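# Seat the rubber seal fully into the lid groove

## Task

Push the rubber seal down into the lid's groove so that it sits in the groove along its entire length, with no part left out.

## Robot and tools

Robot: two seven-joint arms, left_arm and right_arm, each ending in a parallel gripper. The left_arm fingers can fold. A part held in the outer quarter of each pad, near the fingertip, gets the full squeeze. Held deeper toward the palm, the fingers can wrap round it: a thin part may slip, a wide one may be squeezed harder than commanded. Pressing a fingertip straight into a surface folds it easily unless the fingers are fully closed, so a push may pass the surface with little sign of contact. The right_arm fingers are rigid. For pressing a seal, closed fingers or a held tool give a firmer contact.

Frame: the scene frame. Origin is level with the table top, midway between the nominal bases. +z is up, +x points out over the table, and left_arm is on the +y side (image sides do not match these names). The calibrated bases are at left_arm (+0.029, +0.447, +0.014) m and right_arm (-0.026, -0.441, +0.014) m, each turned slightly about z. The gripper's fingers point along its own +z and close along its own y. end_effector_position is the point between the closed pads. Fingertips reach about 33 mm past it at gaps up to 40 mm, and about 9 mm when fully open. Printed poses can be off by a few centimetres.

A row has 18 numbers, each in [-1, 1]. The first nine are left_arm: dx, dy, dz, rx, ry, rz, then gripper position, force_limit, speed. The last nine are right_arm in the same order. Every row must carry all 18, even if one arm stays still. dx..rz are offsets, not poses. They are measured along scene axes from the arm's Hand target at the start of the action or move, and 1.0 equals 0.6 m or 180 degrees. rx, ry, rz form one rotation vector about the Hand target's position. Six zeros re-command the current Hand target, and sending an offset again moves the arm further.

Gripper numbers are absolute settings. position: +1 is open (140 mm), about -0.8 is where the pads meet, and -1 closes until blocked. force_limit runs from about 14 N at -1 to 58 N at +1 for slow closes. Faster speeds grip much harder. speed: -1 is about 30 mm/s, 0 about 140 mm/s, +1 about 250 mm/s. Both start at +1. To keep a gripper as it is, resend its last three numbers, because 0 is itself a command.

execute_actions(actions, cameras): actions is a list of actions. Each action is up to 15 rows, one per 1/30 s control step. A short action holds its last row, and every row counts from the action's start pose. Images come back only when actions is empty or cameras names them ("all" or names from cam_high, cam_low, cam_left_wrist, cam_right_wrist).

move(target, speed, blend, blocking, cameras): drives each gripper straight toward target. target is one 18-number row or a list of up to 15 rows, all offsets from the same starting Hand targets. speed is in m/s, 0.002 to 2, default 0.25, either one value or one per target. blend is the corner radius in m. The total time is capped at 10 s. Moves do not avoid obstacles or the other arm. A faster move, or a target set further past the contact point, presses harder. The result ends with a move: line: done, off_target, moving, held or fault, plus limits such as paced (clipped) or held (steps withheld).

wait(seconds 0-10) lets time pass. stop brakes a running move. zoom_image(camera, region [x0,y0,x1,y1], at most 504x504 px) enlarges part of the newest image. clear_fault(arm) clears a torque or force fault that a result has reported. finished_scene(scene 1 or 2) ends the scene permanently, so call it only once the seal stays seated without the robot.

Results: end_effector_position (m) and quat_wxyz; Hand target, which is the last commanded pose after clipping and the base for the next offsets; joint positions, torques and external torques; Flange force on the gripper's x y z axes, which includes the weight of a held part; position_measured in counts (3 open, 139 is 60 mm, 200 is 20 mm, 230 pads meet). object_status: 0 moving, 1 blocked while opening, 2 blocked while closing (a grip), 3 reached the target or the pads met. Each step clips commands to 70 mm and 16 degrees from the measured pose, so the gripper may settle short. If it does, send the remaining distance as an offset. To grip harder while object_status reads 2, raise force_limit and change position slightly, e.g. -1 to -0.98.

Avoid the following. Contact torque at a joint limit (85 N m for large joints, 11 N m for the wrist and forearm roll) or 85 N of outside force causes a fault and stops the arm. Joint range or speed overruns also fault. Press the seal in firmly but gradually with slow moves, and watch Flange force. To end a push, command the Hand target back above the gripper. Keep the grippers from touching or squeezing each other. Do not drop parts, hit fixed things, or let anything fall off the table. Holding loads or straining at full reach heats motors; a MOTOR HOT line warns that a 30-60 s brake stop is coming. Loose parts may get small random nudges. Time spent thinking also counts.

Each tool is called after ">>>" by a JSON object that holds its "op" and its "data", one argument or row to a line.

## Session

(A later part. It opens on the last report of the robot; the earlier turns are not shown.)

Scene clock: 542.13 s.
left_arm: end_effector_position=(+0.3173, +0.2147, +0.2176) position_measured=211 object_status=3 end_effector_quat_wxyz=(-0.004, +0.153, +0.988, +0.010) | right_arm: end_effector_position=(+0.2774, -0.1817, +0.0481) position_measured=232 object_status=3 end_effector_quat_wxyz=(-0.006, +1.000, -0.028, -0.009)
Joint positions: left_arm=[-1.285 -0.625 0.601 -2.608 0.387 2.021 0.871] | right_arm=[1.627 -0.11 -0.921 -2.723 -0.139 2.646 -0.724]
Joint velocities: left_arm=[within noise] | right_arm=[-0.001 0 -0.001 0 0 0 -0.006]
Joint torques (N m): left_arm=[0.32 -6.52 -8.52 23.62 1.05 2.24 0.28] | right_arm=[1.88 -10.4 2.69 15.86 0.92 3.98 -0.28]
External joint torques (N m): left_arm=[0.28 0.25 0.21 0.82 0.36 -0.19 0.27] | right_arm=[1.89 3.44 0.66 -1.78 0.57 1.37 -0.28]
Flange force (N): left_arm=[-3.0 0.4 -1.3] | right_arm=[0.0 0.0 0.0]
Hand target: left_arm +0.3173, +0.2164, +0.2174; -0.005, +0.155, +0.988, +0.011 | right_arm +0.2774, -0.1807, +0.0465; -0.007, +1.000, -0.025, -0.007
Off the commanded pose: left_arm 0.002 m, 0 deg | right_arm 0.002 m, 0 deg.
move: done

>>> {"op": "move", "data": {
  "target": [
    [0,0,0,0,0,0,-0.65,-0.1,-1,0,0,0.0192,0,0,0,-1,-1,-0.5],
    [0,0,0,0,0,0,-0.65,-0.1,-1,-0.0368,0.0017,0.0192,0,0,0,-1,-1,-0.5],
    [0,0,0,0,0,0,-0.65,-0.1,-1,-0.0368,0.0017,0,0,0,0,-1,-1,-0.5],
    [0,0,0,0,0,0,-0.65,-0.1,-1,-0.0368,0.0017,0.0192,0,0,0,-1,-1,-0.5],
    [0,0,0,0,0,0,-0.65,-0.1,-1,-0.0845,0.0168,0.0192,0,0,0,-1,-1,-0.5],
    [0,0,0,0,0,0,-0.65,-0.1,-1,-0.0845,0.0168,0,0,0,0,-1,-1,-0.5]
  ],
  "speed": [0.04,0.08,0.015,0.05,0.08,0.015],
  "cameras": ["cam_right_wrist","cam_high"]
}}

>>> {"op": "zoom_image", "data": {
  "camera": "cam_right_wrist",
  "region": [200, 0, 450, 250]
}}

Scene clock: 556.10 s.
left_arm: end_effector_position=(+0.3173, +0.2147, +0.2176) position_measured=211 object_status=3 end_effector_quat_wxyz=(-0.004, +0.153, +0.988, +0.010) | right_arm: end_effector_position=(+0.2268, -0.1715, +0.0477) position_measured=232 object_status=3 end_effector_quat_wxyz=(-0.005, +1.000, -0.028, -0.008)
Joint positions: left_arm=[-1.285 -0.625 0.601 -2.608 0.387 2.021 0.871] | right_arm=[1.538 -0.192 -0.749 -2.815 -0.24 2.658 -0.544]
Joint velocities: left_arm=[within noise] | right_arm=[0.002 0 -0.002 0 0.001 0.001 -0.004]
Joint torques (N m): left_arm=[0.23 -6.59 -8.61 23.65 1.05 2.25 0.32] | right_arm=[1.15 -11.24 2.76 15.98 0.73 3.8 -0.36]
External joint torques (N m): left_arm=[0.19 0.16 0.13 0.85 0.36 -0.18 0.31] | right_arm=[1.09 3.05 -0.02 -1.17 0.39 1.19 -0.36]
Flange force (N): left_arm=[-2.8 0.4 -1.5] | right_arm=[6.7 -10.0 22.4]
Hand target: left_arm +0.3173, +0.2164, +0.2174; -0.005, +0.155, +0.988, +0.011 | right_arm +0.2267, -0.1706, +0.0465; -0.007, +1.000, -0.025, -0.007
Off the commanded pose: left_arm 0.002 m, 0 deg | right_arm 0.002 m, 0 deg.
move: done
Images, in order (width x height): cam_high 672x504, cam_right_wrist 672x504.

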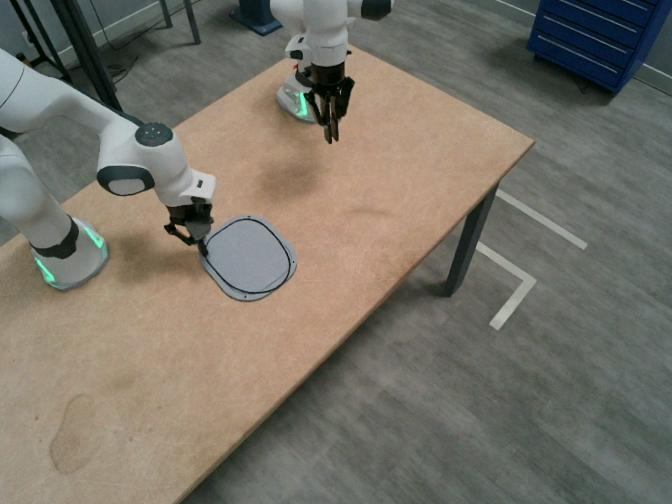

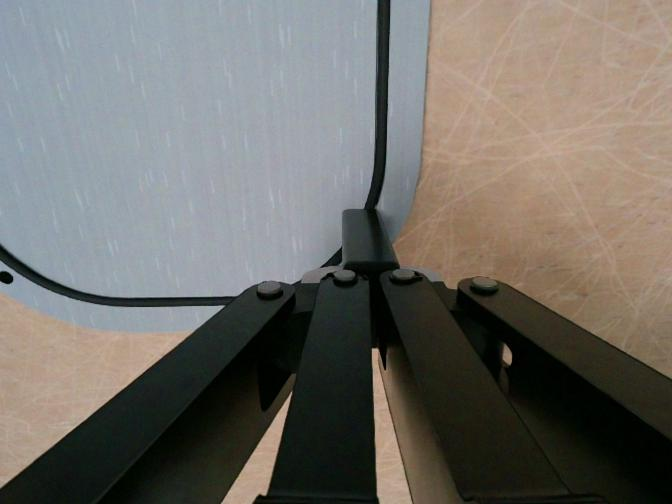

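Scaled by 2.016 from the camera's 672x504 image, which has a finer 960x720 frame.

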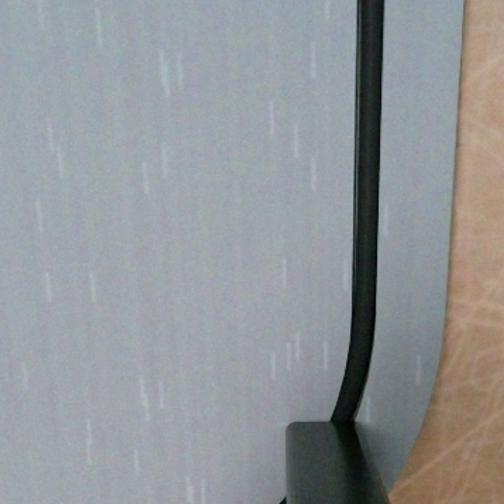

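>>> {"op": "move", "data": {
  "target": [
    [0,0,0,0,0,0,-0.65,-0.1,-1,0,0,0.0192,0,0,0,-1,-1,-0.5],
    [0,0,0,0,0,0,-0.65,-0.1,-1,-0.0338,0.037,0.0192,0,0,0,-1,-1,-0.5],
    [0,0,0,0,0,0,-0.65,-0.1,-1,-0.0338,0.037,0,0,0,0,-1,-1,-0.5],
    [0,0,0,0,0,0,-0.65,-0.1,-1,-0.0338,0.037,0.0192,0,0,0,-1,-1,-0.5],
    [0,0,0,0,0,0,-0.65,-0.1,-1,-0.0448,0.0857,0.0192,0,0,0,-1,-1,-0.5],
    [0,0,0,0,0,0,-0.65,-0.1,-1,-0.0448,0.0857,0,0,0,0,-1,-1,-0.5],
    [0,0,0,0,0,0,-0.65,-0.1,-1,-0.0448,0.0857,0.0192,0,0,0,-1,-1,-0.5]
  ],
  "speed": [0.04,0.08,0.015,0.05,0.08,0.015,0.05],
  "cameras": ["cam_right_wrist"]
}}

>>> {"op": "zoom_image", "data": {
  "camera": "cam_right_wrist",
  "region": [100, 50, 500, 350]
}}

Scene clock: 569.20 s.
left_arm: end_effector_position=(+0.3173, +0.2147, +0.2176) position_measured=211 object_status=3 end_effector_quat_wxyz=(-0.004, +0.153, +0.988, +0.010) | right_arm: end_effector_position=(+0.1995, -0.1193, +0.0571) position_measured=232 object_status=3 end_effector_quat_wxyz=(-0.007, +1.000, -0.022, -0.008)
Joint positions: left_arm=[-1.285 -0.625 0.601 -2.608 0.387 2.021 0.871] | right_arm=[1.615 -0.145 -0.657 -2.748 -0.14 2.632 -0.482]
Joint velocities: left_arm=[within noise] | right_arm=[0 0 0.001 0 -0.002 -0.005 0.006]
Joint torques (N m): left_arm=[0.28 -6.56 -8.64 23.64 1.09 2.26 0.35] | right_arm=[-0.55 -17.38 2.79 18.32 0.01 2.32 -0.03]
External joint torques (N m): left_arm=[0.32 0.12 0.16 0.91 0.41 -0.17 0.35] | right_arm=[-0.55 -0.24 0.82 0.23 -0.36 -0.31 -0.02]
Flange force (N): left_arm=[-2.8 0.7 -1.6] | right_arm=[-1.8 2.2 -4.8]
Hand target: left_arm +0.3173, +0.2164, +0.2174; -0.005, +0.155, +0.988, +0.011 | right_arm +0.1998, -0.1192, +0.0580; -0.007, +1.000, -0.025, -0.007
Off the commanded pose: left_arm 0.002 m, 0 deg | right_arm 0.001 m, 0 deg.
move: done
Images, in order (width x height): cam_right_wrist 672x504.

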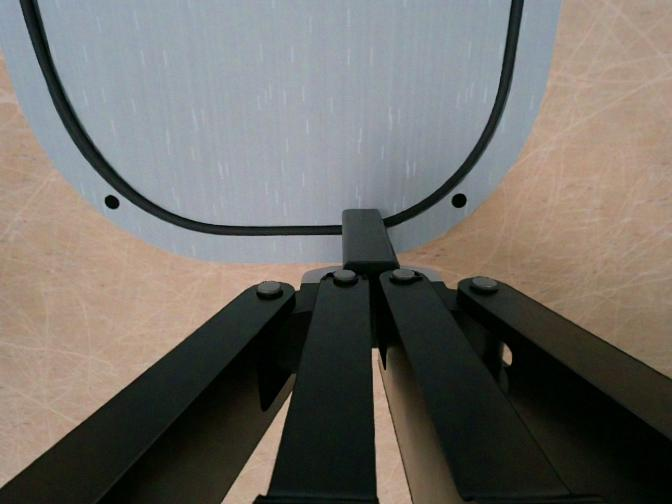

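Scaled by 1.260 from the camera's 672x504 image, which has a finer 960x720 frame.

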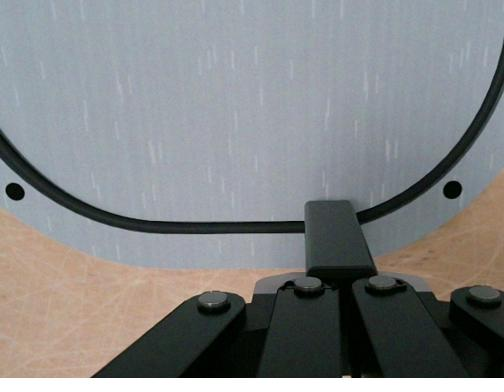

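>>> {"op": "move", "data": {
  "target": [
    [0,0,0,0,0,0,-0.65,-0.1,-1,0.0053,0.0367,0,0,0,0,-1,-1,-0.5],
    [0,0,0,0,0,0,-0.65,-0.1,-1,0.0053,0.0367,-0.0192,0,0,0,-1,-1,-0.5],
    [0,0,0,0,0,0,-0.65,-0.1,-1,0.0053,0.0367,0,0,0,0,-1,-1,-0.5],
    [0,0,0,0,0,0,-0.65,-0.1,-1,0.0068,0.0733,0,0,0,0,-1,-1,-0.5],
    [0,0,0,0,0,0,-0.65,-0.1,-1,0.0068,0.0733,-0.0192,0,0,0,-1,-1,-0.5],
    [0,0,0,0,0,0,-0.65,-0.1,-1,0.0068,0.0733,0,0,0,0,-1,-1,-0.5],
    [0,0,0,0,0,0,-0.65,-0.1,-1,0.0083,0.1067,0,0,0,0,-1,-1,-0.5],
    [0,0,0,0,0,0,-0.65,-0.1,-1,0.0083,0.1067,-0.0192,0,0,0,-1,-1,-0.5],
    [0,0,0,0,0,0,-0.65,-0.1,-1,0.0083,0.1067,0,0,0,0,-1,-1,-0.5]
  ],
  "speed": [0.06,0.015,0.05,0.06,0.015,0.05,0.06,0.015,0.05],
  "cameras": ["cam_right_wrist"]
}}

>>> {"op": "zoom_image", "data": {
  "camera": "cam_right_wrist",
  "region": [100, 50, 500, 350]
}}

Scene clock: 594.80 s.
left_arm: end_effector_position=(+0.3173, +0.2147, +0.2176) position_measured=211 object_status=3 end_effector_quat_wxyz=(-0.004, +0.153, +0.988, +0.010) | right_arm: end_effector_position=(+0.2047, -0.0555, +0.0570) position_measured=232 object_status=3 end_effector_quat_wxyz=(-0.007, +1.000, -0.022, -0.007)
Joint positions: left_arm=[-1.285 -0.625 0.601 -2.608 0.387 2.021 0.871] | right_arm=[1.7 0.033 -0.63 -2.571 0.075 2.601 -0.561]
Joint velocities: left_arm=[within noise] | right_arm=[0.001 0 0.001 -0.001 0 -0.003 0.002]
Joint torques (N m): left_arm=[0.31 -6.52 -8.57 23.66 1.05 2.26 0.24] | right_arm=[0.01 -23.23 -0.51 19.13 0.03 2.32 0.14]
External joint torques (N m): left_arm=[0.31 0.24 0.19 0.9 0.37 -0.16 0.24] | right_arm=[0.04 -0.32 0.02 0.36 -0.35 -0.3 0.14]
Flange force (N): left_arm=[-3.1 0.3 -1.4] | right_arm=[-0.9 0.6 -3.7]
Hand target: left_arm +0.3173, +0.2164, +0.2174; -0.005, +0.155, +0.988, +0.011 | right_arm +0.2048, -0.0552, +0.0580; -0.007, +1.000, -0.025, -0.007
Off the commanded pose: left_arm 0.002 m, 0 deg | right_arm 0.001 m, 0 deg.
move: done
Images, in order (width x height): cam_right_wrist 672x504.

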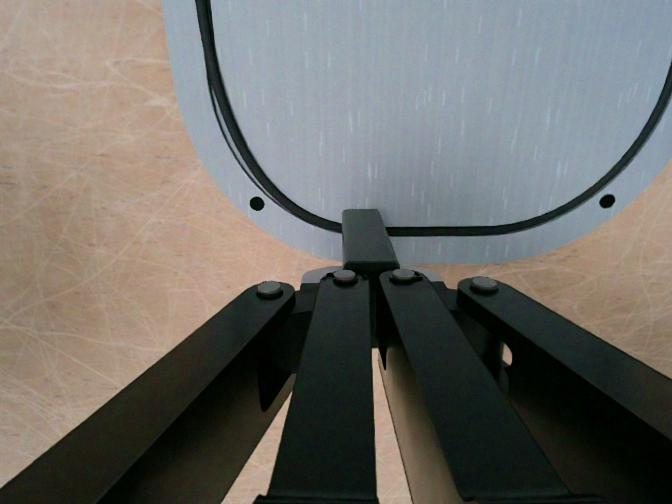

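Scaled by 1.260 from the camera's 672x504 image, which has a finer 960x720 frame.

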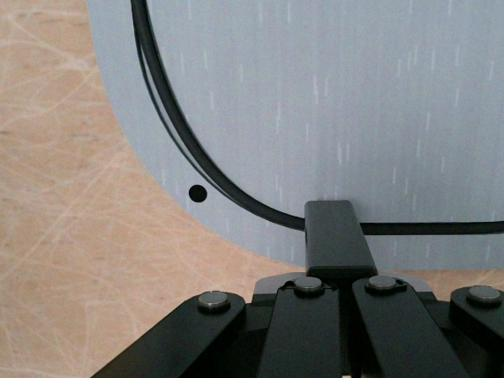

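>>> {"op": "move", "data": {
  "target": [
    [0,0,0,0,0,0,-0.65,-0.1,-1,0.0147,0.0442,0,0,0,0,-1,-1,-0.5],
    [0,0,0,0,0,0,-0.65,-0.1,-1,0.0147,0.0442,-0.0165,0,0,0,-1,-1,-0.5],
    [0,0,0,0,0,0,-0.65,-0.1,-1,0.0098,0.0503,-0.0192,0,0,0,-1,-1,-0.5],
    [0,0,0,0,0,0,-0.65,-0.1,-1,0.0098,0.0503,0,0,0,0,-1,-1,-0.5],
    [0,0,0,0,0,0,-0.65,-0.1,-1,0.0322,0.0627,0,0,0,0,-1,-1,-0.5],
    [0,0,0,0,0,0,-0.65,-0.1,-1,0.0322,0.0627,-0.0165,0,0,0,-1,-1,-0.5],
    [0,0,0,0,0,0,-0.65,-0.1,-1,0.0258,0.0695,-0.0192,0,0,0,-1,-1,-0.5],
    [0,0,0,0,0,0,-0.65,-0.1,-1,0.0258,0.0695,0,0,0,0,-1,-1,-0.5]
  ],
  "speed": [0.06,0.015,0.01,0.05,0.06,0.015,0.01,0.05],
  "cameras": ["cam_right_wrist"]
}}

>>> {"op": "zoom_image", "data": {
  "camera": "cam_right_wrist",
  "region": [200, 0, 500, 300]
}}

Scene clock: 615.77 s.
left_arm: end_effector_position=(+0.3173, +0.2147, +0.2176) position_measured=211 object_status=3 end_effector_quat_wxyz=(-0.004, +0.153, +0.988, +0.010) | right_arm: end_effector_position=(+0.2204, -0.0139, +0.0569) position_measured=232 object_status=3 end_effector_quat_wxyz=(-0.007, +1.000, -0.022, -0.007)
Joint positions: left_arm=[-1.285 -0.625 0.601 -2.608 0.387 2.021 0.871] | right_arm=[1.67 0.158 -0.576 -2.423 0.19 2.552 -0.625]
Joint velocities: left_arm=[within noise] | right_arm=[0 -0.001 -0.001 0.001 -0.001 -0.002 0.005]
Joint torques (N m): left_arm=[0.3 -6.55 -8.6 23.59 1.08 2.25 0.33] | right_arm=[0.52 -28.13 -2.53 19.77 0.01 2.23 0.04]
External joint torques (N m): left_arm=[0.29 0.17 0.15 0.8 0.4 -0.19 0.33] | right_arm=[0.48 -0.18 -0.16 0.38 -0.41 -0.39 0.04]
Flange force (N): left_arm=[-2.7 0.7 -1.4] | right_arm=[-0.7 -0.3 -3.3]
Hand target: left_arm +0.3173, +0.2164, +0.2174; -0.005, +0.155, +0.988, +0.011 | right_arm +0.2202, -0.0135, +0.0580; -0.007, +1.000, -0.025, -0.007
Off the commanded pose: left_arm 0.002 m, 0 deg | right_arm 0.001 m, 0 deg.
move: done
Images, in order (width x height): cam_right_wrist 672x504.

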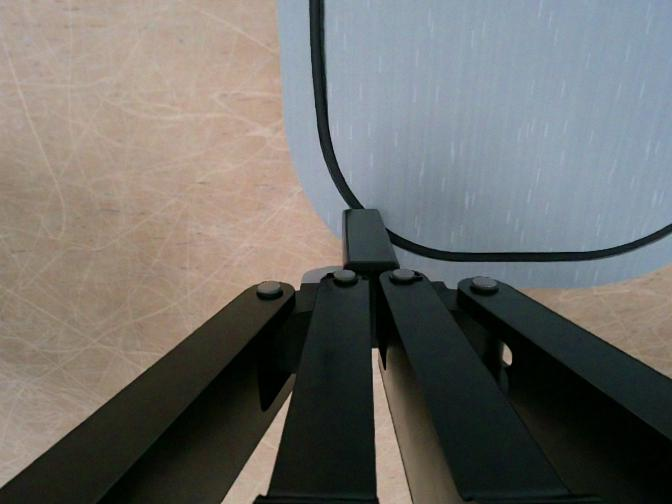

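Scaled by 1.680 from the camera's 672x504 image, which has a finer 960x720 frame.

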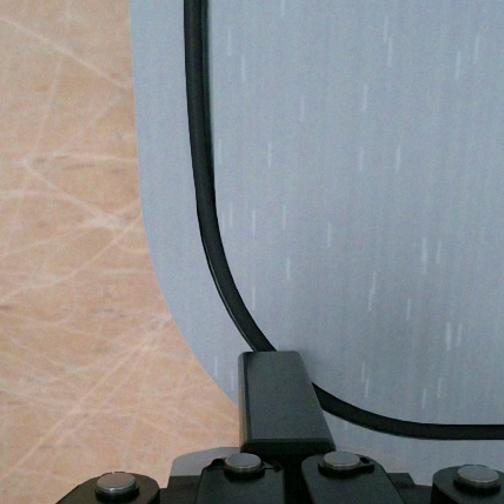

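>>> {"op": "move", "data": {
  "target": [
    [0,0,0,0,0,0,-0.65,-0.1,-1,0.0255,0.009,0,0,0,0,-1,-1,-0.5],
    [0,0,0,0,0,0,-0.65,-0.1,-1,0.0255,0.009,-0.0165,0,0,0,-1,-1,-0.5],
    [0,0,0,0,0,0,-0.65,-0.1,-1,0.0223,0.0133,-0.0192,0,0,0,-1,-1,-0.5],
    [0,0,0,0,0,0,-0.65,-0.1,-1,0.0223,0.0133,0,0,0,0,-1,-1,-0.5],
    [0,0,0,0,0,0,-0.65,-0.1,-1,0.052,0.0215,0,0,0,0,-1,-1,-0.5],
    [0,0,0,0,0,0,-0.65,-0.1,-1,0.052,0.0215,-0.0192,0,0,0,-1,-1,-0.5],
    [0,0,0,0,0,0,-0.65,-0.1,-1,0.052,0.0215,0,0,0,0,-1,-1,-0.5],
    [0,0,0,0,0,0,-0.65,-0.1,-1,0.0853,0.022,0,0,0,0,-1,-1,-0.5],
    [0,0,0,0,0,0,-0.65,-0.1,-1,0.0853,0.022,-0.0192,0,0,0,-1,-1,-0.5],
    [0,0,0,0,0,0,-0.65,-0.1,-1,0.0853,0.022,0,0,0,0,-1,-1,-0.5]
  ],
  "speed": [0.06,0.015,0.01,0.05,0.06,0.015,0.05,0.06,0.015,0.05],
  "cameras": ["cam_right_wrist"]
}}

>>> {"op": "zoom_image", "data": {
  "camera": "cam_right_wrist",
  "region": [200, 0, 500, 300]
}}

Scene clock: 634.07 s.
left_arm: end_effector_position=(+0.3173, +0.2147, +0.2176) position_measured=211 object_status=3 end_effector_quat_wxyz=(-0.004, +0.153, +0.988, +0.010) | right_arm: end_effector_position=(+0.2716, -0.0006, +0.0568) position_measured=232 object_status=3 end_effector_quat_wxyz=(-0.007, +1.000, -0.023, -0.007)
Joint positions: left_arm=[-1.285 -0.625 0.601 -2.608 0.387 2.021 0.871] | right_arm=[1.541 0.258 -0.523 -2.286 0.248 2.5 -0.734]
Joint velocities: left_arm=[within noise] | right_arm=[0.001 0 0 0 -0.002 -0.004 0.001]
Joint torques (N m): left_arm=[0.31 -6.58 -8.55 23.72 1.03 2.24 0.3] | right_arm=[0.4 -32.49 -4.05 20.36 0.11 2.23 0.11]
External joint torques (N m): left_arm=[0.32 0.17 0.25 0.91 0.35 -0.19 0.3] | right_arm=[0.46 -0.2 -0.2 0.42 -0.36 -0.39 0.11]
Flange force (N): left_arm=[-3.0 0.6 -1.6] | right_arm=[-0.5 -0.8 -2.8]
Hand target: left_arm +0.3173, +0.2164, +0.2174; -0.005, +0.155, +0.988, +0.011 | right_arm +0.2714, -0.0003, +0.0580; -0.007, +1.000, -0.025, -0.007
Off the commanded pose: left_arm 0.002 m, 0 deg | right_arm 0.001 m, 0 deg.
move: done
Images, in order (width x height): cam_right_wrist 672x504.

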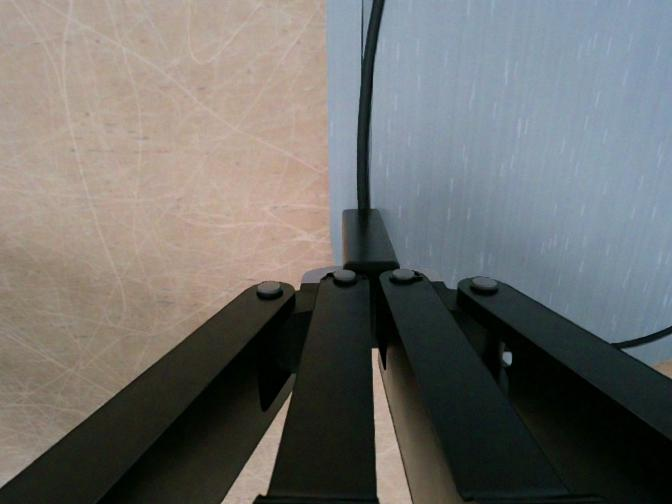

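Scaled by 1.680 from the camera's 672x504 image, which has a finer 960x720 frame.

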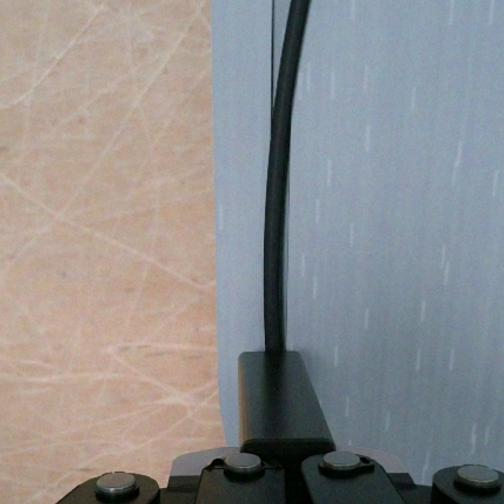

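>>> {"op": "move", "data": {
  "target": [
    [0,0,0,0,0,0,-0.65,-0.1,-1,0.0398,-0.0033,0,0,0,0,-1,-1,-0.5],
    [0,0,0,0,0,0,-0.65,-0.1,-1,0.0398,-0.0033,-0.0192,0,0,0,-1,-1,-0.5],
    [0,0,0,0,0,0,-0.65,-0.1,-1,0.0398,-0.0033,0,0,0,0,-1,-1,-0.5],
    [0,0,0,0,0,0,-0.65,-0.1,-1,0.0763,-0.0075,0,0,0,0,-1,-1,-0.5],
    [0,0,0,0,0,0,-0.65,-0.1,-1,0.0763,-0.0075,-0.0165,0,0,0,-1,-1,-0.5],
    [0,0,0,0,0,0,-0.65,-0.1,-1,0.0765,-0.0042,-0.0192,0,0,0,-1,-1,-0.5],
    [0,0,0,0,0,0,-0.65,-0.1,-1,0.0765,-0.0042,0,0,0,0,-1,-1,-0.5]
  ],
  "speed": [0.06,0.015,0.05,0.06,0.015,0.01,0.05],
  "cameras": ["cam_right_wrist","cam_high"]
}}

>>> {"op": "zoom_image", "data": {
  "camera": "cam_right_wrist",
  "region": [200, 0, 500, 300]
}}

>>> {"op": "zoom_image", "data": {
  "camera": "cam_high",
  "region": [190, 205, 310, 305]
}}

Scene clock: 659.27 s.
left_arm: end_effector_position=(+0.3173, +0.2147, +0.2176) position_measured=211 object_status=3 end_effector_quat_wxyz=(-0.004, +0.153, +0.988, +0.010) | right_arm: end_effector_position=(+0.3175, -0.0030, +0.0568) position_measured=232 object_status=3 end_effector_quat_wxyz=(-0.007, +1.000, -0.023, -0.007)
Joint positions: left_arm=[-1.285 -0.625 0.601 -2.608 0.387 2.021 0.871] | right_arm=[1.423 0.32 -0.483 -2.193 0.267 2.463 -0.814]
Joint velocities: left_arm=[within noise] | right_arm=[0 0.001 -0.001 0 -0.002 -0.005 -0.001]
Joint torques (N m): left_arm=[0.21 -6.57 -8.6 23.63 1.07 2.26 0.26] | right_arm=[0.76 -35.26 -4.74 20.75 0.15 2.38 0.13]
External joint torques (N m): left_arm=[0.2 0.17 0.16 0.87 0.38 -0.16 0.26] | right_arm=[0.86 0.02 -0.2 0.32 -0.35 -0.26 0.14]
Flange force (N): left_arm=[-2.8 0.3 -1.5] | right_arm=[-1.0 -1.1 -2.1]
Hand target: left_arm +0.3173, +0.2164, +0.2174; -0.005, +0.155, +0.988, +0.011 | right_arm +0.3173, -0.0028, +0.0580; -0.007, +1.000, -0.025, -0.007
Off the commanded pose: left_arm 0.002 m, 0 deg | right_arm 0.001 m, 0 deg.
move: done
Images, in order (width x height): cam_high 672x504, cam_right_wrist 672x504.

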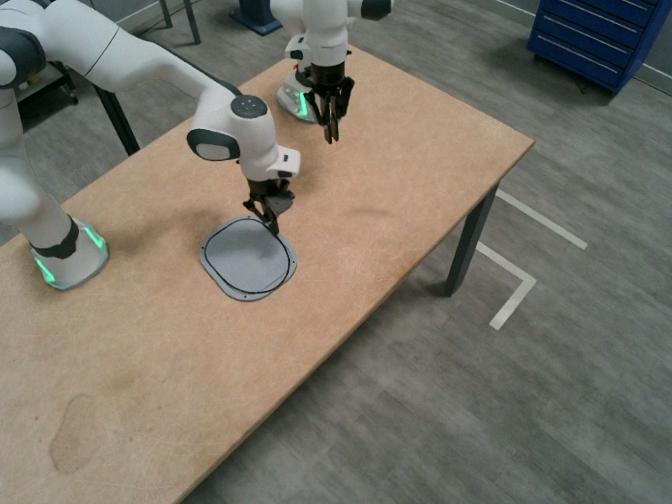

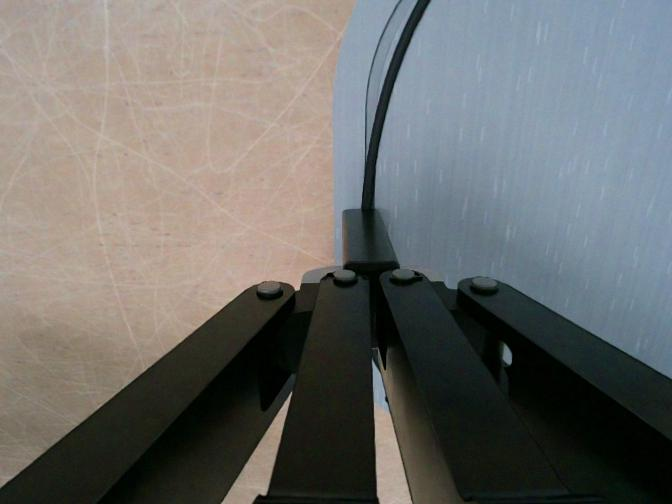

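Scaled by 1.680 from the camera's 672x504 image, which has a finer 960x720 frame.

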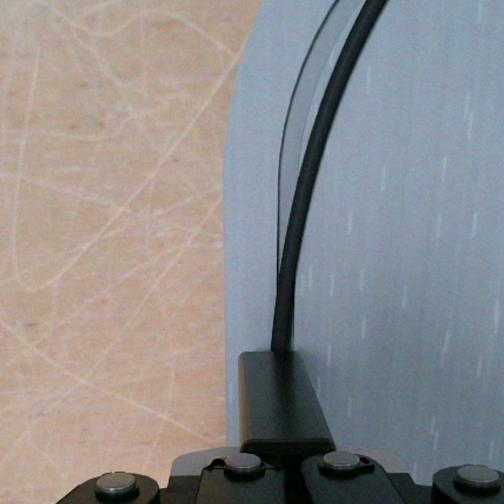

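Scaled by 4.200 from the camera's 672x504 image, which has a finer 960x720 frame.

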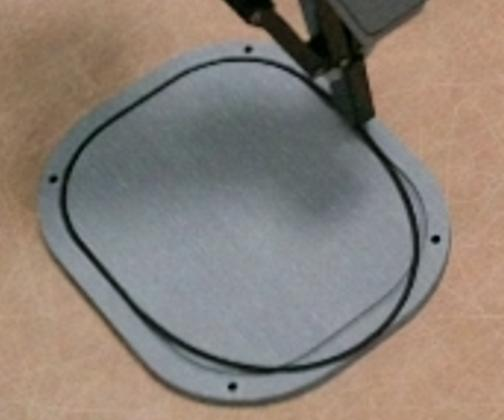

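>>> {"op": "move", "data": {
  "target": [
    [0,0,0,0,0,0,-0.65,-0.1,-1,0.0332,-0.0065,0,0,0,0,-1,-1,-0.5],
    [0,0,0,0,0,0,-0.65,-0.1,-1,0.0332,-0.0065,-0.0165,0,0,0,-1,-1,-0.5],
    [0,0,0,0,0,0,-0.65,-0.1,-1,0.0335,0.0002,-0.0192,0,0,0,-1,-1,-0.5],
    [0,0,0,0,0,0,-0.65,-0.1,-1,0.0335,0.0002,0,0,0,0,-1,-1,-0.5],
    [0,0,0,0,0,0,-0.65,-0.1,-1,0.063,-0.012,0,0,0,0,-1,-1,-0.5],
    [0,0,0,0,0,0,-0.65,-0.1,-1,0.063,-0.012,-0.0165,0,0,0,-1,-1,-0.5],
    [0,0,0,0,0,0,-0.65,-0.1,-1,0.0635,-0.0003,-0.0192,0,0,0,-1,-1,-0.5],
    [0,0,0,0,0,0,-0.65,-0.1,-1,0.0635,-0.0003,0,0,0,0,-1,-1,-0.5]
  ],
  "speed": [0.06,0.015,0.01,0.05,0.06,0.015,0.01,0.05],
  "cameras": ["cam_right_wrist","cam_high"]
}}

>>> {"op": "zoom_image", "data": {
  "camera": "cam_right_wrist",
  "region": [200, 0, 500, 300]
}}

>>> {"op": "zoom_image", "data": {
  "camera": "cam_high",
  "region": [190, 205, 310, 305]
}}

Scene clock: 674.27 s.
left_arm: end_effector_position=(+0.3173, +0.2147, +0.2176) position_measured=211 object_status=3 end_effector_quat_wxyz=(-0.004, +0.153, +0.988, +0.010) | right_arm: end_effector_position=(+0.3555, -0.0032, +0.0568) position_measured=232 object_status=3 end_effector_quat_wxyz=(-0.007, +1.000, -0.023, -0.007)
Joint positions: left_arm=[-1.285 -0.625 0.601 -2.608 0.387 2.021 0.871] | right_arm=[1.323 0.377 -0.443 -2.1 0.275 2.427 -0.868]
Joint velocities: left_arm=[within noise] | right_arm=[0 -0.001 -0.001 0 0 -0.003 0.002]
Joint torques (N m): left_arm=[0.27 -6.6 -8.59 23.58 1.07 2.27 0.28] | right_arm=[0.74 -37.97 -4.96 21.16 0.17 2.29 0.1]
External joint torques (N m): left_arm=[0.24 0.14 0.16 0.77 0.39 -0.16 0.28] | right_arm=[0.73 -0.12 -0.09 0.41 -0.35 -0.33 0.1]
Flange force (N): left_arm=[-2.5 0.6 -1.3] | right_arm=[-0.5 -1.4 -2.0]
Hand target: left_arm +0.3173, +0.2164, +0.2174; -0.005, +0.155, +0.988, +0.011 | right_arm +0.3554, -0.0030, +0.0580; -0.007, +1.000, -0.025, -0.007
Off the commanded pose: left_arm 0.002 m, 0 deg | right_arm 0.001 m, 0 deg.
move: done
Images, in order (width x height): cam_high 672x504, cam_right_wrist 672x504.

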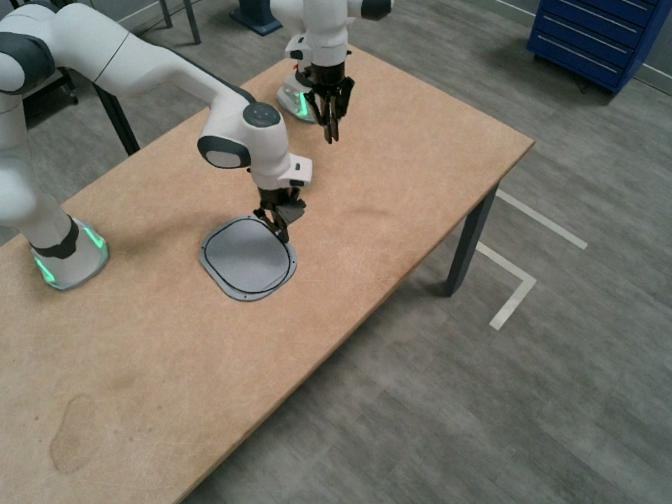

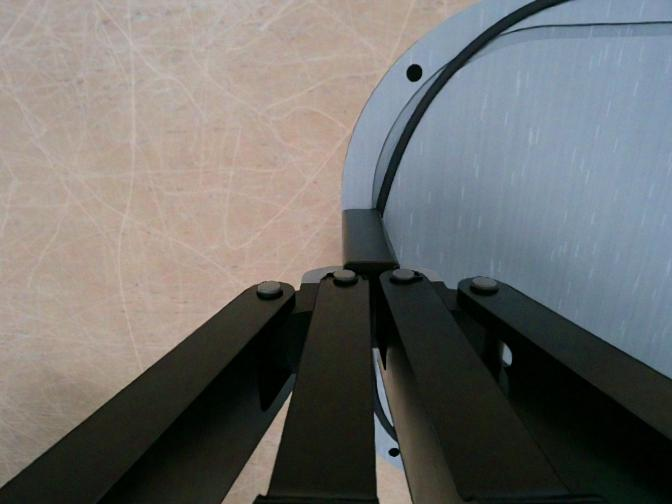

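Scaled by 1.680 from the camera's 672x504 image, which has a finer 960x720 frame.

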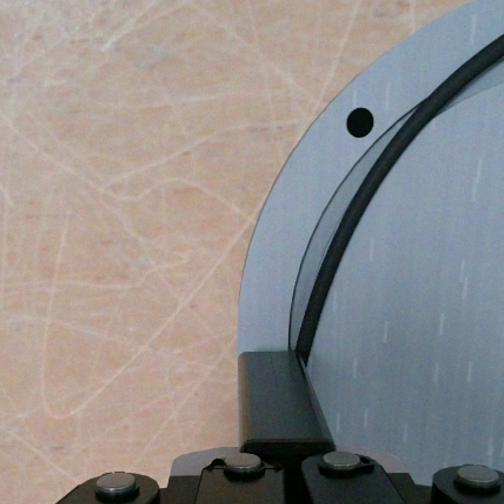

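Scaled by 4.200 from the camera's 672x504 image, which has a finer 960x720 frame.

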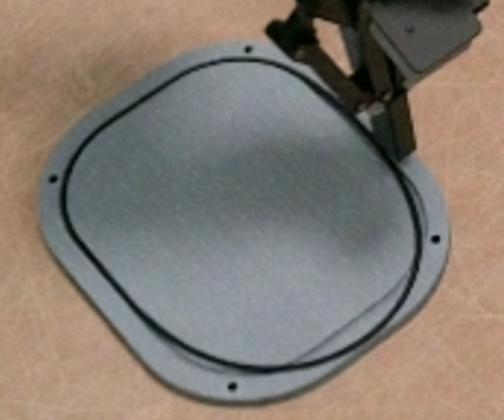

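>>> {"op": "move", "data": {
  "target": [
    [0,0,0,0,0,0,-0.65,-0.1,-1,0.0485,-0.0138,0,0,0,0,-1,-1,-0.5],
    [0,0,0,0,0,0,-0.65,-0.1,-1,0.0485,-0.0138,-0.0165,0,0,0,-1,-1,-0.5],
    [0,0,0,0,0,0,-0.65,-0.1,-1,0.0522,-0.0048,-0.0192,0,0,0,-1,-1,-0.5],
    [0,0,0,0,0,0,-0.65,-0.1,-1,0.0522,-0.0048,0,0,0,0,-1,-1,-0.5],
    [0,0,0,0,0,0,-0.65,-0.1,-1,0.0697,-0.0248,0,0,0,0,-1,-1,-0.5],
    [0,0,0,0,0,0,-0.65,-0.1,-1,0.0697,-0.0248,-0.0165,0,0,0,-1,-1,-0.5],
    [0,0,0,0,0,0,-0.65,-0.1,-1,0.076,-0.016,-0.0192,0,0,0,-1,-1,-0.5],
    [0,0,0,0,0,0,-0.65,-0.1,-1,0.076,-0.016,0,0,0,0,-1,-1,-0.5]
  ],
  "speed": [0.06,0.015,0.01,0.05,0.06,0.015,0.01,0.05],
  "cameras": ["cam_right_wrist","cam_high"]
}}

>>> {"op": "zoom_image", "data": {
  "camera": "cam_right_wrist",
  "region": [300, 50, 600, 350]
}}

>>> {"op": "zoom_image", "data": {
  "camera": "cam_high",
  "region": [190, 205, 310, 305]
}}

Scene clock: 693.97 s.
left_arm: end_effector_position=(+0.3173, +0.2147, +0.2176) position_measured=211 object_status=3 end_effector_quat_wxyz=(-0.004, +0.153, +0.988, +0.010) | right_arm: end_effector_position=(+0.4011, -0.0127, +0.0568) position_measured=232 object_status=3 end_effector_quat_wxyz=(-0.007, +1.000, -0.024, -0.007)
Joint positions: left_arm=[-1.285 -0.625 0.601 -2.608 0.387 2.021 0.871] | right_arm=[1.209 0.434 -0.404 -2.004 0.275 2.388 -0.929]
Joint velocities: left_arm=[within noise] | right_arm=[-0.001 0 -0.001 0.001 0 -0.003 -0.003]
Joint torques (N m): left_arm=[0.23 -6.58 -8.62 23.65 1.07 2.26 0.35] | right_arm=[0.46 -40.52 -5.47 21.55 0.18 2.37 0.06]
External joint torques (N m): left_arm=[0.25 0.13 0.15 0.86 0.39 -0.17 0.35] | right_arm=[0.61 0.11 -0.16 0.32 -0.37 -0.27 0.06]
Flange force (N): left_arm=[-2.8 0.6 -1.5] | right_arm=[0.1 -1.5 -1.2]
Hand target: left_arm +0.3173, +0.2164, +0.2174; -0.005, +0.155, +0.988, +0.011 | right_arm +0.4010, -0.0126, +0.0580; -0.007, +1.000, -0.025, -0.007
Off the commanded pose: left_arm 0.002 m, 0 deg | right_arm 0.001 m, 0 deg.
move: done
Images, in order (width x height): cam_high 672x504, cam_right_wrist 672x504.

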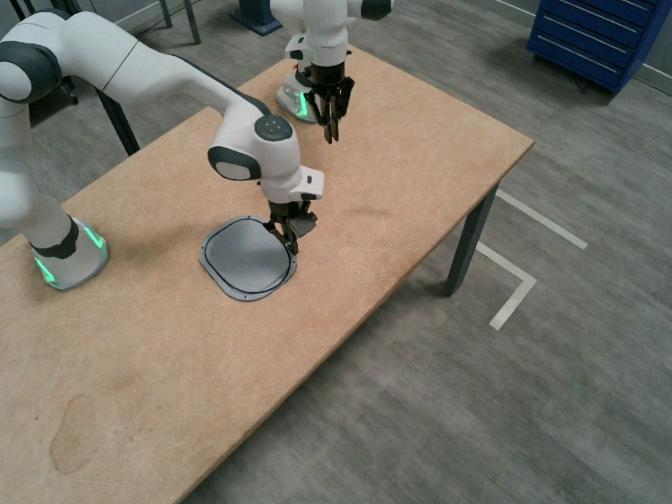

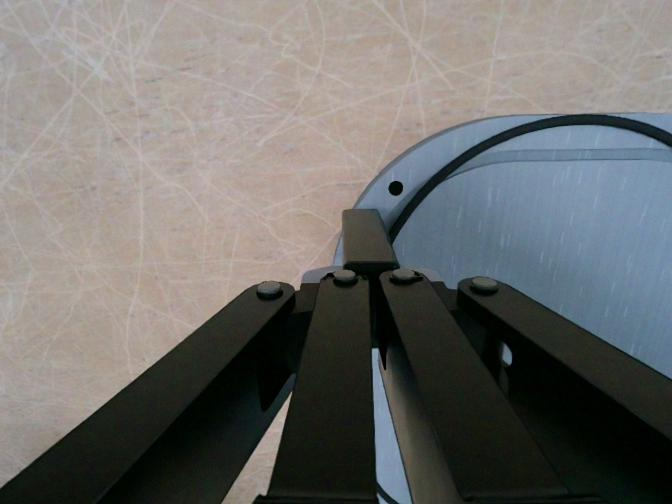

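Scaled by 1.680 from the camera's 672x504 image, which has a finer 960x720 frame.

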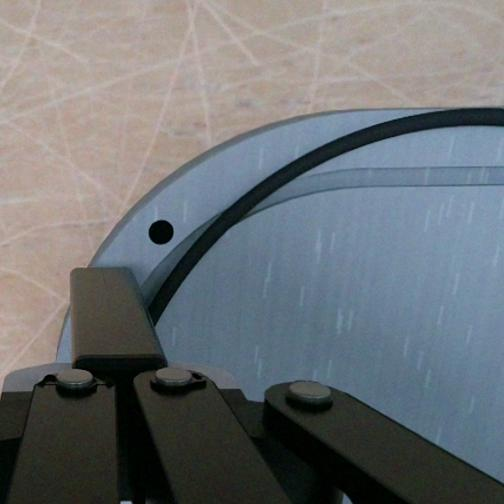

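Scaled by 4.200 from the camera's 672x504 image, which has a finer 960x720 frame.

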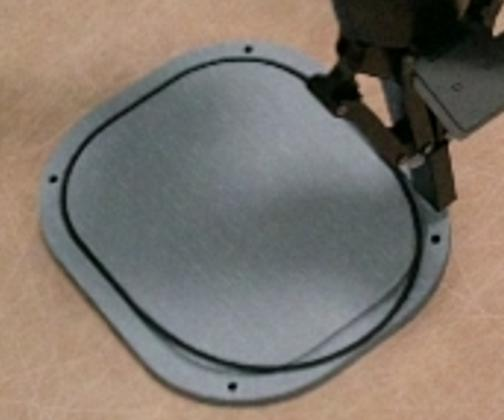

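>>> {"op": "move", "data": {
  "target": [
    [0,0,0,0,0,0,-0.65,-0.1,-1,0.017,-0.0283,0,0,0,0,-1,-1,-0.5],
    [0,0,0,0,0,0,-0.65,-0.1,-1,0.017,-0.0283,-0.0165,0,0,0,-1,-1,-0.5],
    [0,0,0,0,0,0,-0.65,-0.1,-1,0.0215,-0.0227,-0.0192,0,0,0,-1,-1,-0.5],
    [0,0,0,0,0,0,-0.65,-0.1,-1,0.0215,-0.0227,0,0,0,0,-1,-1,-0.5],
    [0,0,0,0,0,0,-0.65,-0.1,-1,-0.02,-0.14,0.08,0,0,0,-1,-1,-0.5]
  ],
  "speed": [0.06,0.015,0.01,0.05,0.1],
  "cameras": ["cam_right_wrist","cam_high"]
}}

>>> {"op": "zoom_image", "data": {
  "camera": "cam_high",
  "region": [190, 205, 310, 305]
}}

Scene clock: 708.23 s.
left_arm: end_effector_position=(+0.3173, +0.2147, +0.2176) position_measured=211 object_status=3 end_effector_quat_wxyz=(-0.004, +0.153, +0.988, +0.010) | right_arm: end_effector_position=(+0.3900, -0.0957, +0.1057) position_measured=232 object_status=3 end_effector_quat_wxyz=(-0.008, +1.000, -0.022, -0.007)
Joint positions: left_arm=[-1.285 -0.625 0.601 -2.608 0.387 2.021 0.871] | right_arm=[1.203 0.171 -0.482 -2.233 0.145 2.38 -0.945]
Joint velocities: left_arm=[within noise] | right_arm=[0.002 -0.001 -0.001 0.001 -0.002 0 0.006]
Joint torques (N m): left_arm=[0.26 -6.55 -8.58 23.66 1.08 2.25 0.28] | right_arm=[0.43 -32.23 -2.51 21.55 0.23 2.37 0.06]
External joint torques (N m): left_arm=[0.25 0.25 0.18 0.91 0.4 -0.18 0.27] | right_arm=[0.5 -0.3 -0.11 -0.12 -0.33 -0.27 0.06]
Flange force (N): left_arm=[-3.2 0.3 -1.5] | right_arm=[-1.9 0.7 -1.9]
Hand target: left_arm +0.3173, +0.2164, +0.2174; -0.005, +0.155, +0.988, +0.011 | right_arm +0.3890, -0.0966, +0.1060; -0.007, +1.000, -0.025, -0.007
Off the commanded pose: left_arm 0.002 m, 0 deg | right_arm 0.001 m, 0 deg.
move: done
Images, in order (width x height): cam_high 672x504, cam_right_wrist 672x504.

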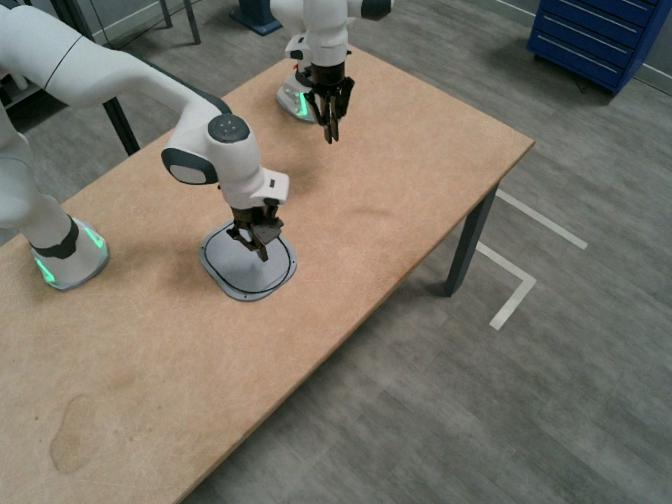

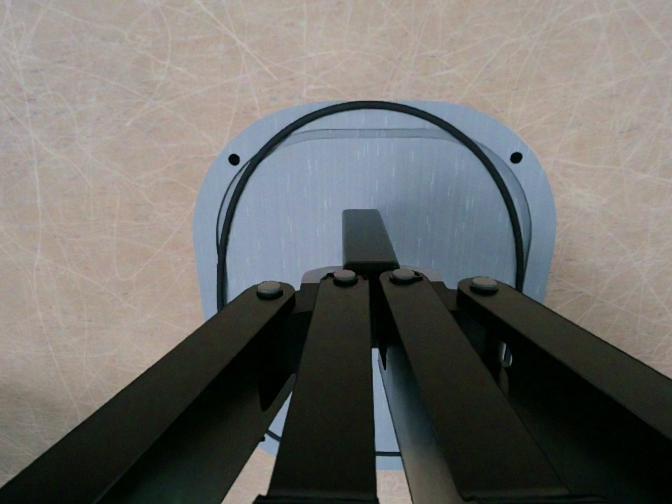

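Scaled by 4.200 from the camera's 672x504 image, which has a finer 960x720 frame.

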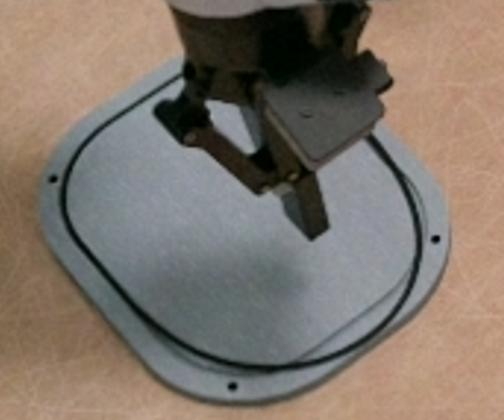

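>>> {"op": "move", "data": {
  "target": [
    [0,0,0,0,0,0,-0.65,-0.1,-1,0.1233,-0.0102,0,0,0,0,-1,-1,-0.5],
    [0,0,0,0,0,0,-0.65,-0.1,-1,0.1233,-0.0102,-0.0925,0,0,0,-1,-1,-0.5],
    [0,0,0,0,0,0,-0.65,-0.1,-1,0.085,-0.0088,-0.0925,0,0,0,-1,-1,-0.5]
  ],
  "speed": [0.1,0.06,0.015],
  "cameras": ["cam_right_wrist","cam_high"]
}}

>>> {"op": "zoom_image", "data": {
  "camera": "cam_high",
  "region": [190, 205, 310, 305]
}}

Scene clock: 733.13 s.
left_arm: end_effector_position=(+0.3173, +0.2147, +0.2176) position_measured=211 object_status=3 end_effector_quat_wxyz=(-0.004, +0.153, +0.988, +0.010) | right_arm: end_effector_position=(+0.4393, -0.1021, +0.0495) position_measured=232 object_status=3 end_effector_quat_wxyz=(-0.006, +1.000, -0.022, -0.009)
Joint positions: left_arm=[-1.285 -0.625 0.601 -2.608 0.387 2.021 0.871] | right_arm=[1.074 0.38 -0.417 -2.111 0.267 2.437 -1.089]
Joint velocities: left_arm=[within noise] | right_arm=[0.002 -0.001 -0.004 0 0 0.003 0.006]
Joint torques (N m): left_arm=[0.29 -6.62 -8.55 23.59 1.06 2.27 0.35] | right_arm=[0.46 -38.63 -5.06 20.69 0.43 2.9 0.15]
External joint torques (N m): left_arm=[0.18 0.11 0.09 0.83 0.38 -0.15 0.35] | right_arm=[0.47 -0.44 -0.44 0.09 -0.09 0.29 0.15]
Flange force (N): left_arm=[-2.6 0.5 -1.5] | right_arm=[-2.0 0.5 -1.2]
Hand target: left_arm +0.3173, +0.2164, +0.2174; -0.005, +0.155, +0.988, +0.011 | right_arm +0.4400, -0.1019, +0.0505; -0.007, +1.000, -0.025, -0.007
Off the commanded pose: left_arm 0.002 m, 0 deg | right_arm 0.001 m, 0 deg.
move: done
Images, in order (width x height): cam_high 672x504, cam_right_wrist 672x504.

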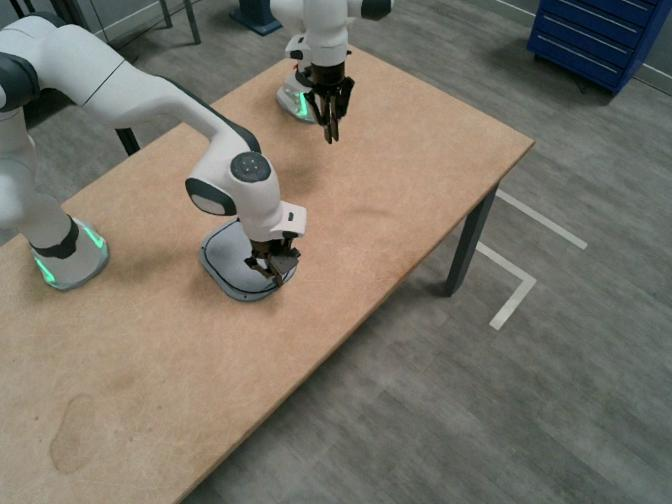

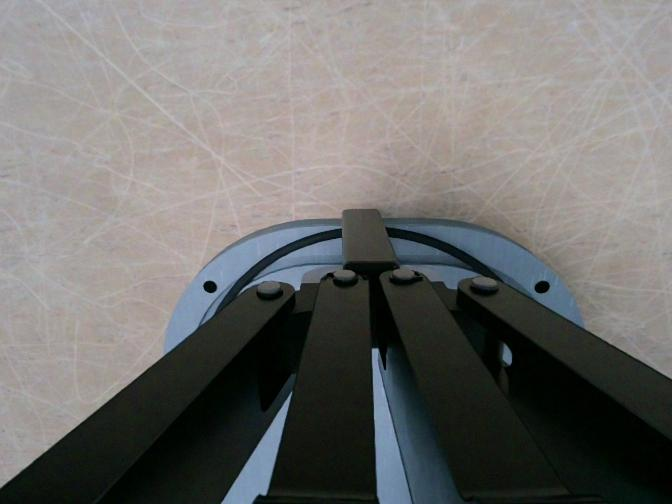

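Scaled by 4.200 from the camera's 672x504 image, which has a finer 960x720 frame.

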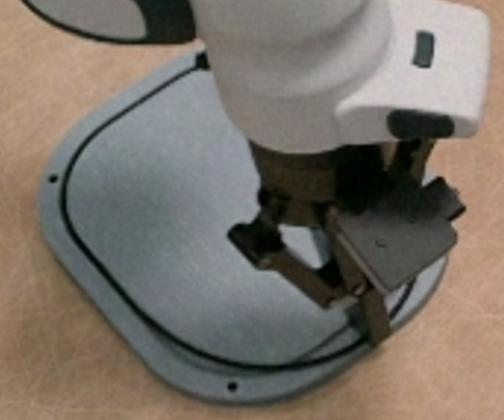

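>>> {"op": "move", "data": {
  "target": [
    [0,0,0,0,0,0,-0.65,-0.1,-1,0,0,-0.0058,0,0,0,-1,-1,-0.5],
    [0,0,0,0,0,0,-0.65,-0.1,-1,-0.0267,0.0012,-0.0062,0,0,0,-1,-1,-0.5]
  ],
  "speed": [0.01,0.012],
  "cameras": ["cam_right_wrist"]
}}

>>> {"op": "zoom_image", "data": {
  "camera": "cam_right_wrist",
  "region": [180, 100, 560, 350]
}}

Scene clock: 741.73 s.
left_arm: end_effector_position=(+0.3173, +0.2147, +0.2176) position_measured=211 object_status=3 end_effector_quat_wxyz=(-0.004, +0.153, +0.988, +0.010) | right_arm: end_effector_position=(+0.4265, -0.1005, +0.0486) position_measured=232 object_status=3 end_effector_quat_wxyz=(-0.009, +1.000, -0.023, -0.006)
Joint positions: left_arm=[-1.285 -0.625 0.601 -2.608 0.387 2.021 0.871] | right_arm=[1.107 0.355 -0.429 -2.157 0.267 2.466 -1.074]
Joint velocities: left_arm=[within noise] | right_arm=[0.002 0 -0.002 -0.001 0.001 0.001 0.004]
Joint torques (N m): left_arm=[0.18 -6.56 -8.67 23.72 1.04 2.25 0.3] | right_arm=[1.03 -35.72 -3.91 19.1 0.49 2.47 0.14]
External joint torques (N m): left_arm=[0.29 0.19 0.23 0.89 0.36 -0.2 0.3] | right_arm=[1.02 1.29 0.5 -1.26 -0.01 -0.16 0.14]
Flange force (N): left_arm=[-3.1 0.5 -1.5] | right_arm=[-2.7 -0.1 2.1]
Hand target: left_arm +0.3173, +0.2164, +0.2174; -0.005, +0.155, +0.988, +0.011 | right_arm +0.4240, -0.1011, +0.0468; -0.007, +1.000, -0.025, -0.007
Off the commanded pose: left_arm 0.002 m, 0 deg | right_arm 0.003 m, 0 deg.
move: done
Images, in order (width x height): cam_right_wrist 672x504.

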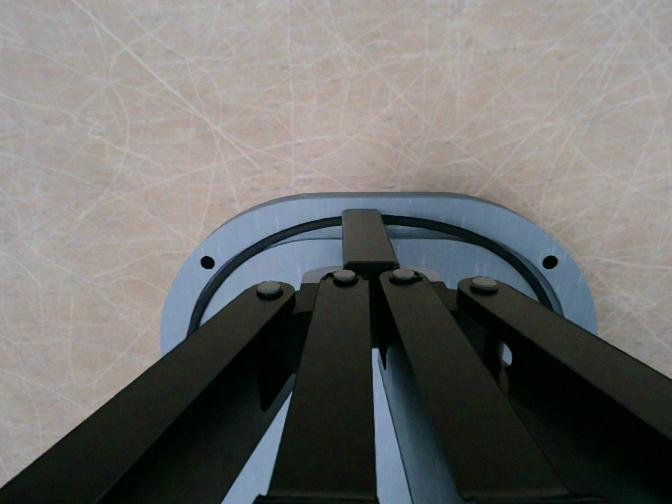

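Scaled by 1.326 from the camera's 672x504 image, which has a finer 960x720 frame.

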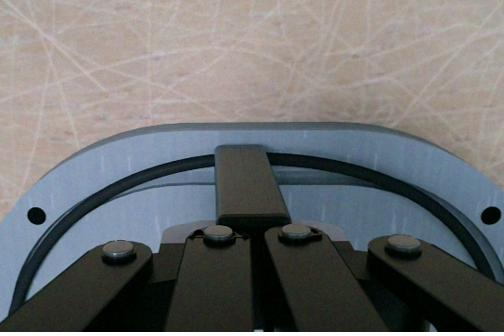

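>>> {"op": "move", "data": {
  "target": [
    [0,0,0,0,0,0,-0.65,-0.1,-1,-0.022,0.001,-0.001,0,0,0,-1,-1,-0.5]
  ],
  "speed": [0.012],
  "cameras": ["cam_right_wrist"]
}}

>>> {"op": "zoom_image", "data": {
  "camera": "cam_right_wrist",
  "region": [180, 100, 560, 350]
}}

Scene clock: 748.07 s.
left_arm: end_effector_position=(+0.3173, +0.2147, +0.2176) position_measured=211 object_status=3 end_effector_quat_wxyz=(-0.004, +0.153, +0.988, +0.010) | right_arm: end_effector_position=(+0.4102, -0.1008, +0.0452) position_measured=232 object_status=3 end_effector_quat_wxyz=(-0.006, +1.000, -0.022, -0.009)
Joint positions: left_arm=[-1.285 -0.625 0.601 -2.608 0.387 2.021 0.871] | right_arm=[1.141 0.336 -0.442 -2.197 0.266 2.479 -1.059]
Joint torques (N m): left_arm=[0.28 -6.59 -8.63 23.71 1.07 2.26 0.31] | right_arm=[0.73 -36.38 -4.55 20.16 0.37 2.96 0.12]
External joint torques (N m): left_arm=[0.27 0.11 0.13 0.93 0.38 -0.17 0.31] | right_arm=[0.7 -0.36 -0.31 0.06 -0.11 0.34 0.12]
Flange force (N): left_arm=[-2.7 0.6 -1.7] | right_arm=[-2.3 0.5 -1.2]
Hand target: left_arm +0.3173, +0.2164, +0.2174; -0.005, +0.155, +0.988, +0.011 | right_arm +0.4108, -0.1005, +0.0462; -0.007, +1.000, -0.025, -0.007
Off the commanded pose: left_arm 0.002 m, 0 deg | right_arm 0.001 m, 0 deg.
move: done
Images, in order (width x height): cam_right_wrist 672x504.

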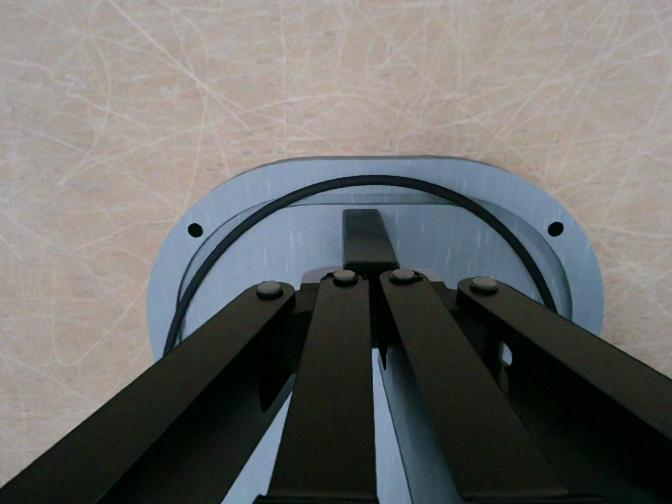

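Scaled by 1.326 from the camera's 672x504 image, which has a finer 960x720 frame.

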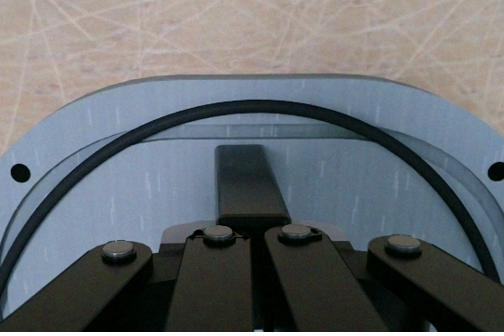

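>>> {"op": "move", "data": {
  "target": [
    [0,0,0,0,0,0,-0.65,-0.1,-1,0,0,-0.005,0,0,0,-1,-1,-0.5]
  ],
  "speed": [0.01]
}}

>>> {"op": "move", "data": {
  "target": [
    [0,0,0,0,0,0,-0.65,-0.1,-1,0,0,-0.0035,0,0,0,-1,-1,-0.5]
  ],
  "speed": [0.01]
}}

Scene clock: 757.47 s.
left_arm: end_effector_position=(+0.3173, +0.2147, +0.2176) position_measured=211 object_status=3 end_effector_quat_wxyz=(-0.004, +0.153, +0.988, +0.010) | right_arm: end_effector_position=(+0.4113, -0.1005, +0.0449) position_measured=232 object_status=3 end_effector_quat_wxyz=(-0.007, +1.000, -0.023, -0.007)
Joint positions: left_arm=[-1.285 -0.625 0.601 -2.608 0.387 2.021 0.871] | right_arm=[1.141 0.337 -0.442 -2.197 0.266 2.484 -1.058]
Joint torques (N m): left_arm=[0.27 -6.56 -8.61 23.68 1.06 2.25 0.29] | right_arm=[0.2 -34.81 -3.57 19.97 0.88 3.12 -0.09]
External joint torques (N m): left_arm=[0.18 0.18 0.04 0.97 0.38 -0.15 0.29] | right_arm=[0.25 1.17 0.76 -0.05 0.39 0.5 -0.09]
Flange force (N): left_arm=[-2.9 0.1 -1.7] | right_arm=[1.8 -1.8 4.8]
Hand target: left_arm +0.3173, +0.2164, +0.2174; -0.005, +0.155, +0.988, +0.011 | right_arm +0.4108, -0.1005, +0.0432; -0.007, +1.000, -0.025, -0.007
Off the commanded pose: left_arm 0.002 m, 0 deg | right_arm 0.002 m, 0 deg.
move: done

Scene clock: 758.17 s.
left_arm: end_effector_position=(+0.3173, +0.2147, +0.2176) position_measured=211 object_status=3 end_effector_quat_wxyz=(-0.004, +0.153, +0.988, +0.010) | right_arm: end_effector_position=(+0.4113, -0.1005, +0.0449) position_measured=232 object_status=3 end_effector_quat_wxyz=(-0.007, +1.000, -0.024, -0.008)
Joint positions: left_arm=[-1.285 -0.625 0.601 -2.608 0.387 2.021 0.871] | right_arm=[1.14 0.337 -0.442 -2.197 0.269 2.484 -1.058]
Joint torques (N m): left_arm=[0.31 -6.6 -8.6 23.61 1.06 2.25 0.27] | right_arm=[0.02 -32.4 -2.7 19.94 1.1 3.7 -0.17]
External joint torques (N m): left_arm=[0.32 0.08 0.17 0.86 0.38 -0.18 0.27] | right_arm=[0.03 3.58 1.6 -0.05 0.61 1.09 -0.17]
Flange force (N): left_arm=[-2.5 0.7 -1.6] | right_arm=[6.5 -5.3 12.6]
Hand target: left_arm +0.3173, +0.2164, +0.2174; -0.005, +0.155, +0.988, +0.011 | right_arm +0.4108, -0.1005, +0.0411; -0.007, +1.000, -0.025, -0.007
Off the commanded pose: left_arm 0.002 m, 0 deg | right_arm 0.004 m, 0 deg.
move: off_target (right_arm)


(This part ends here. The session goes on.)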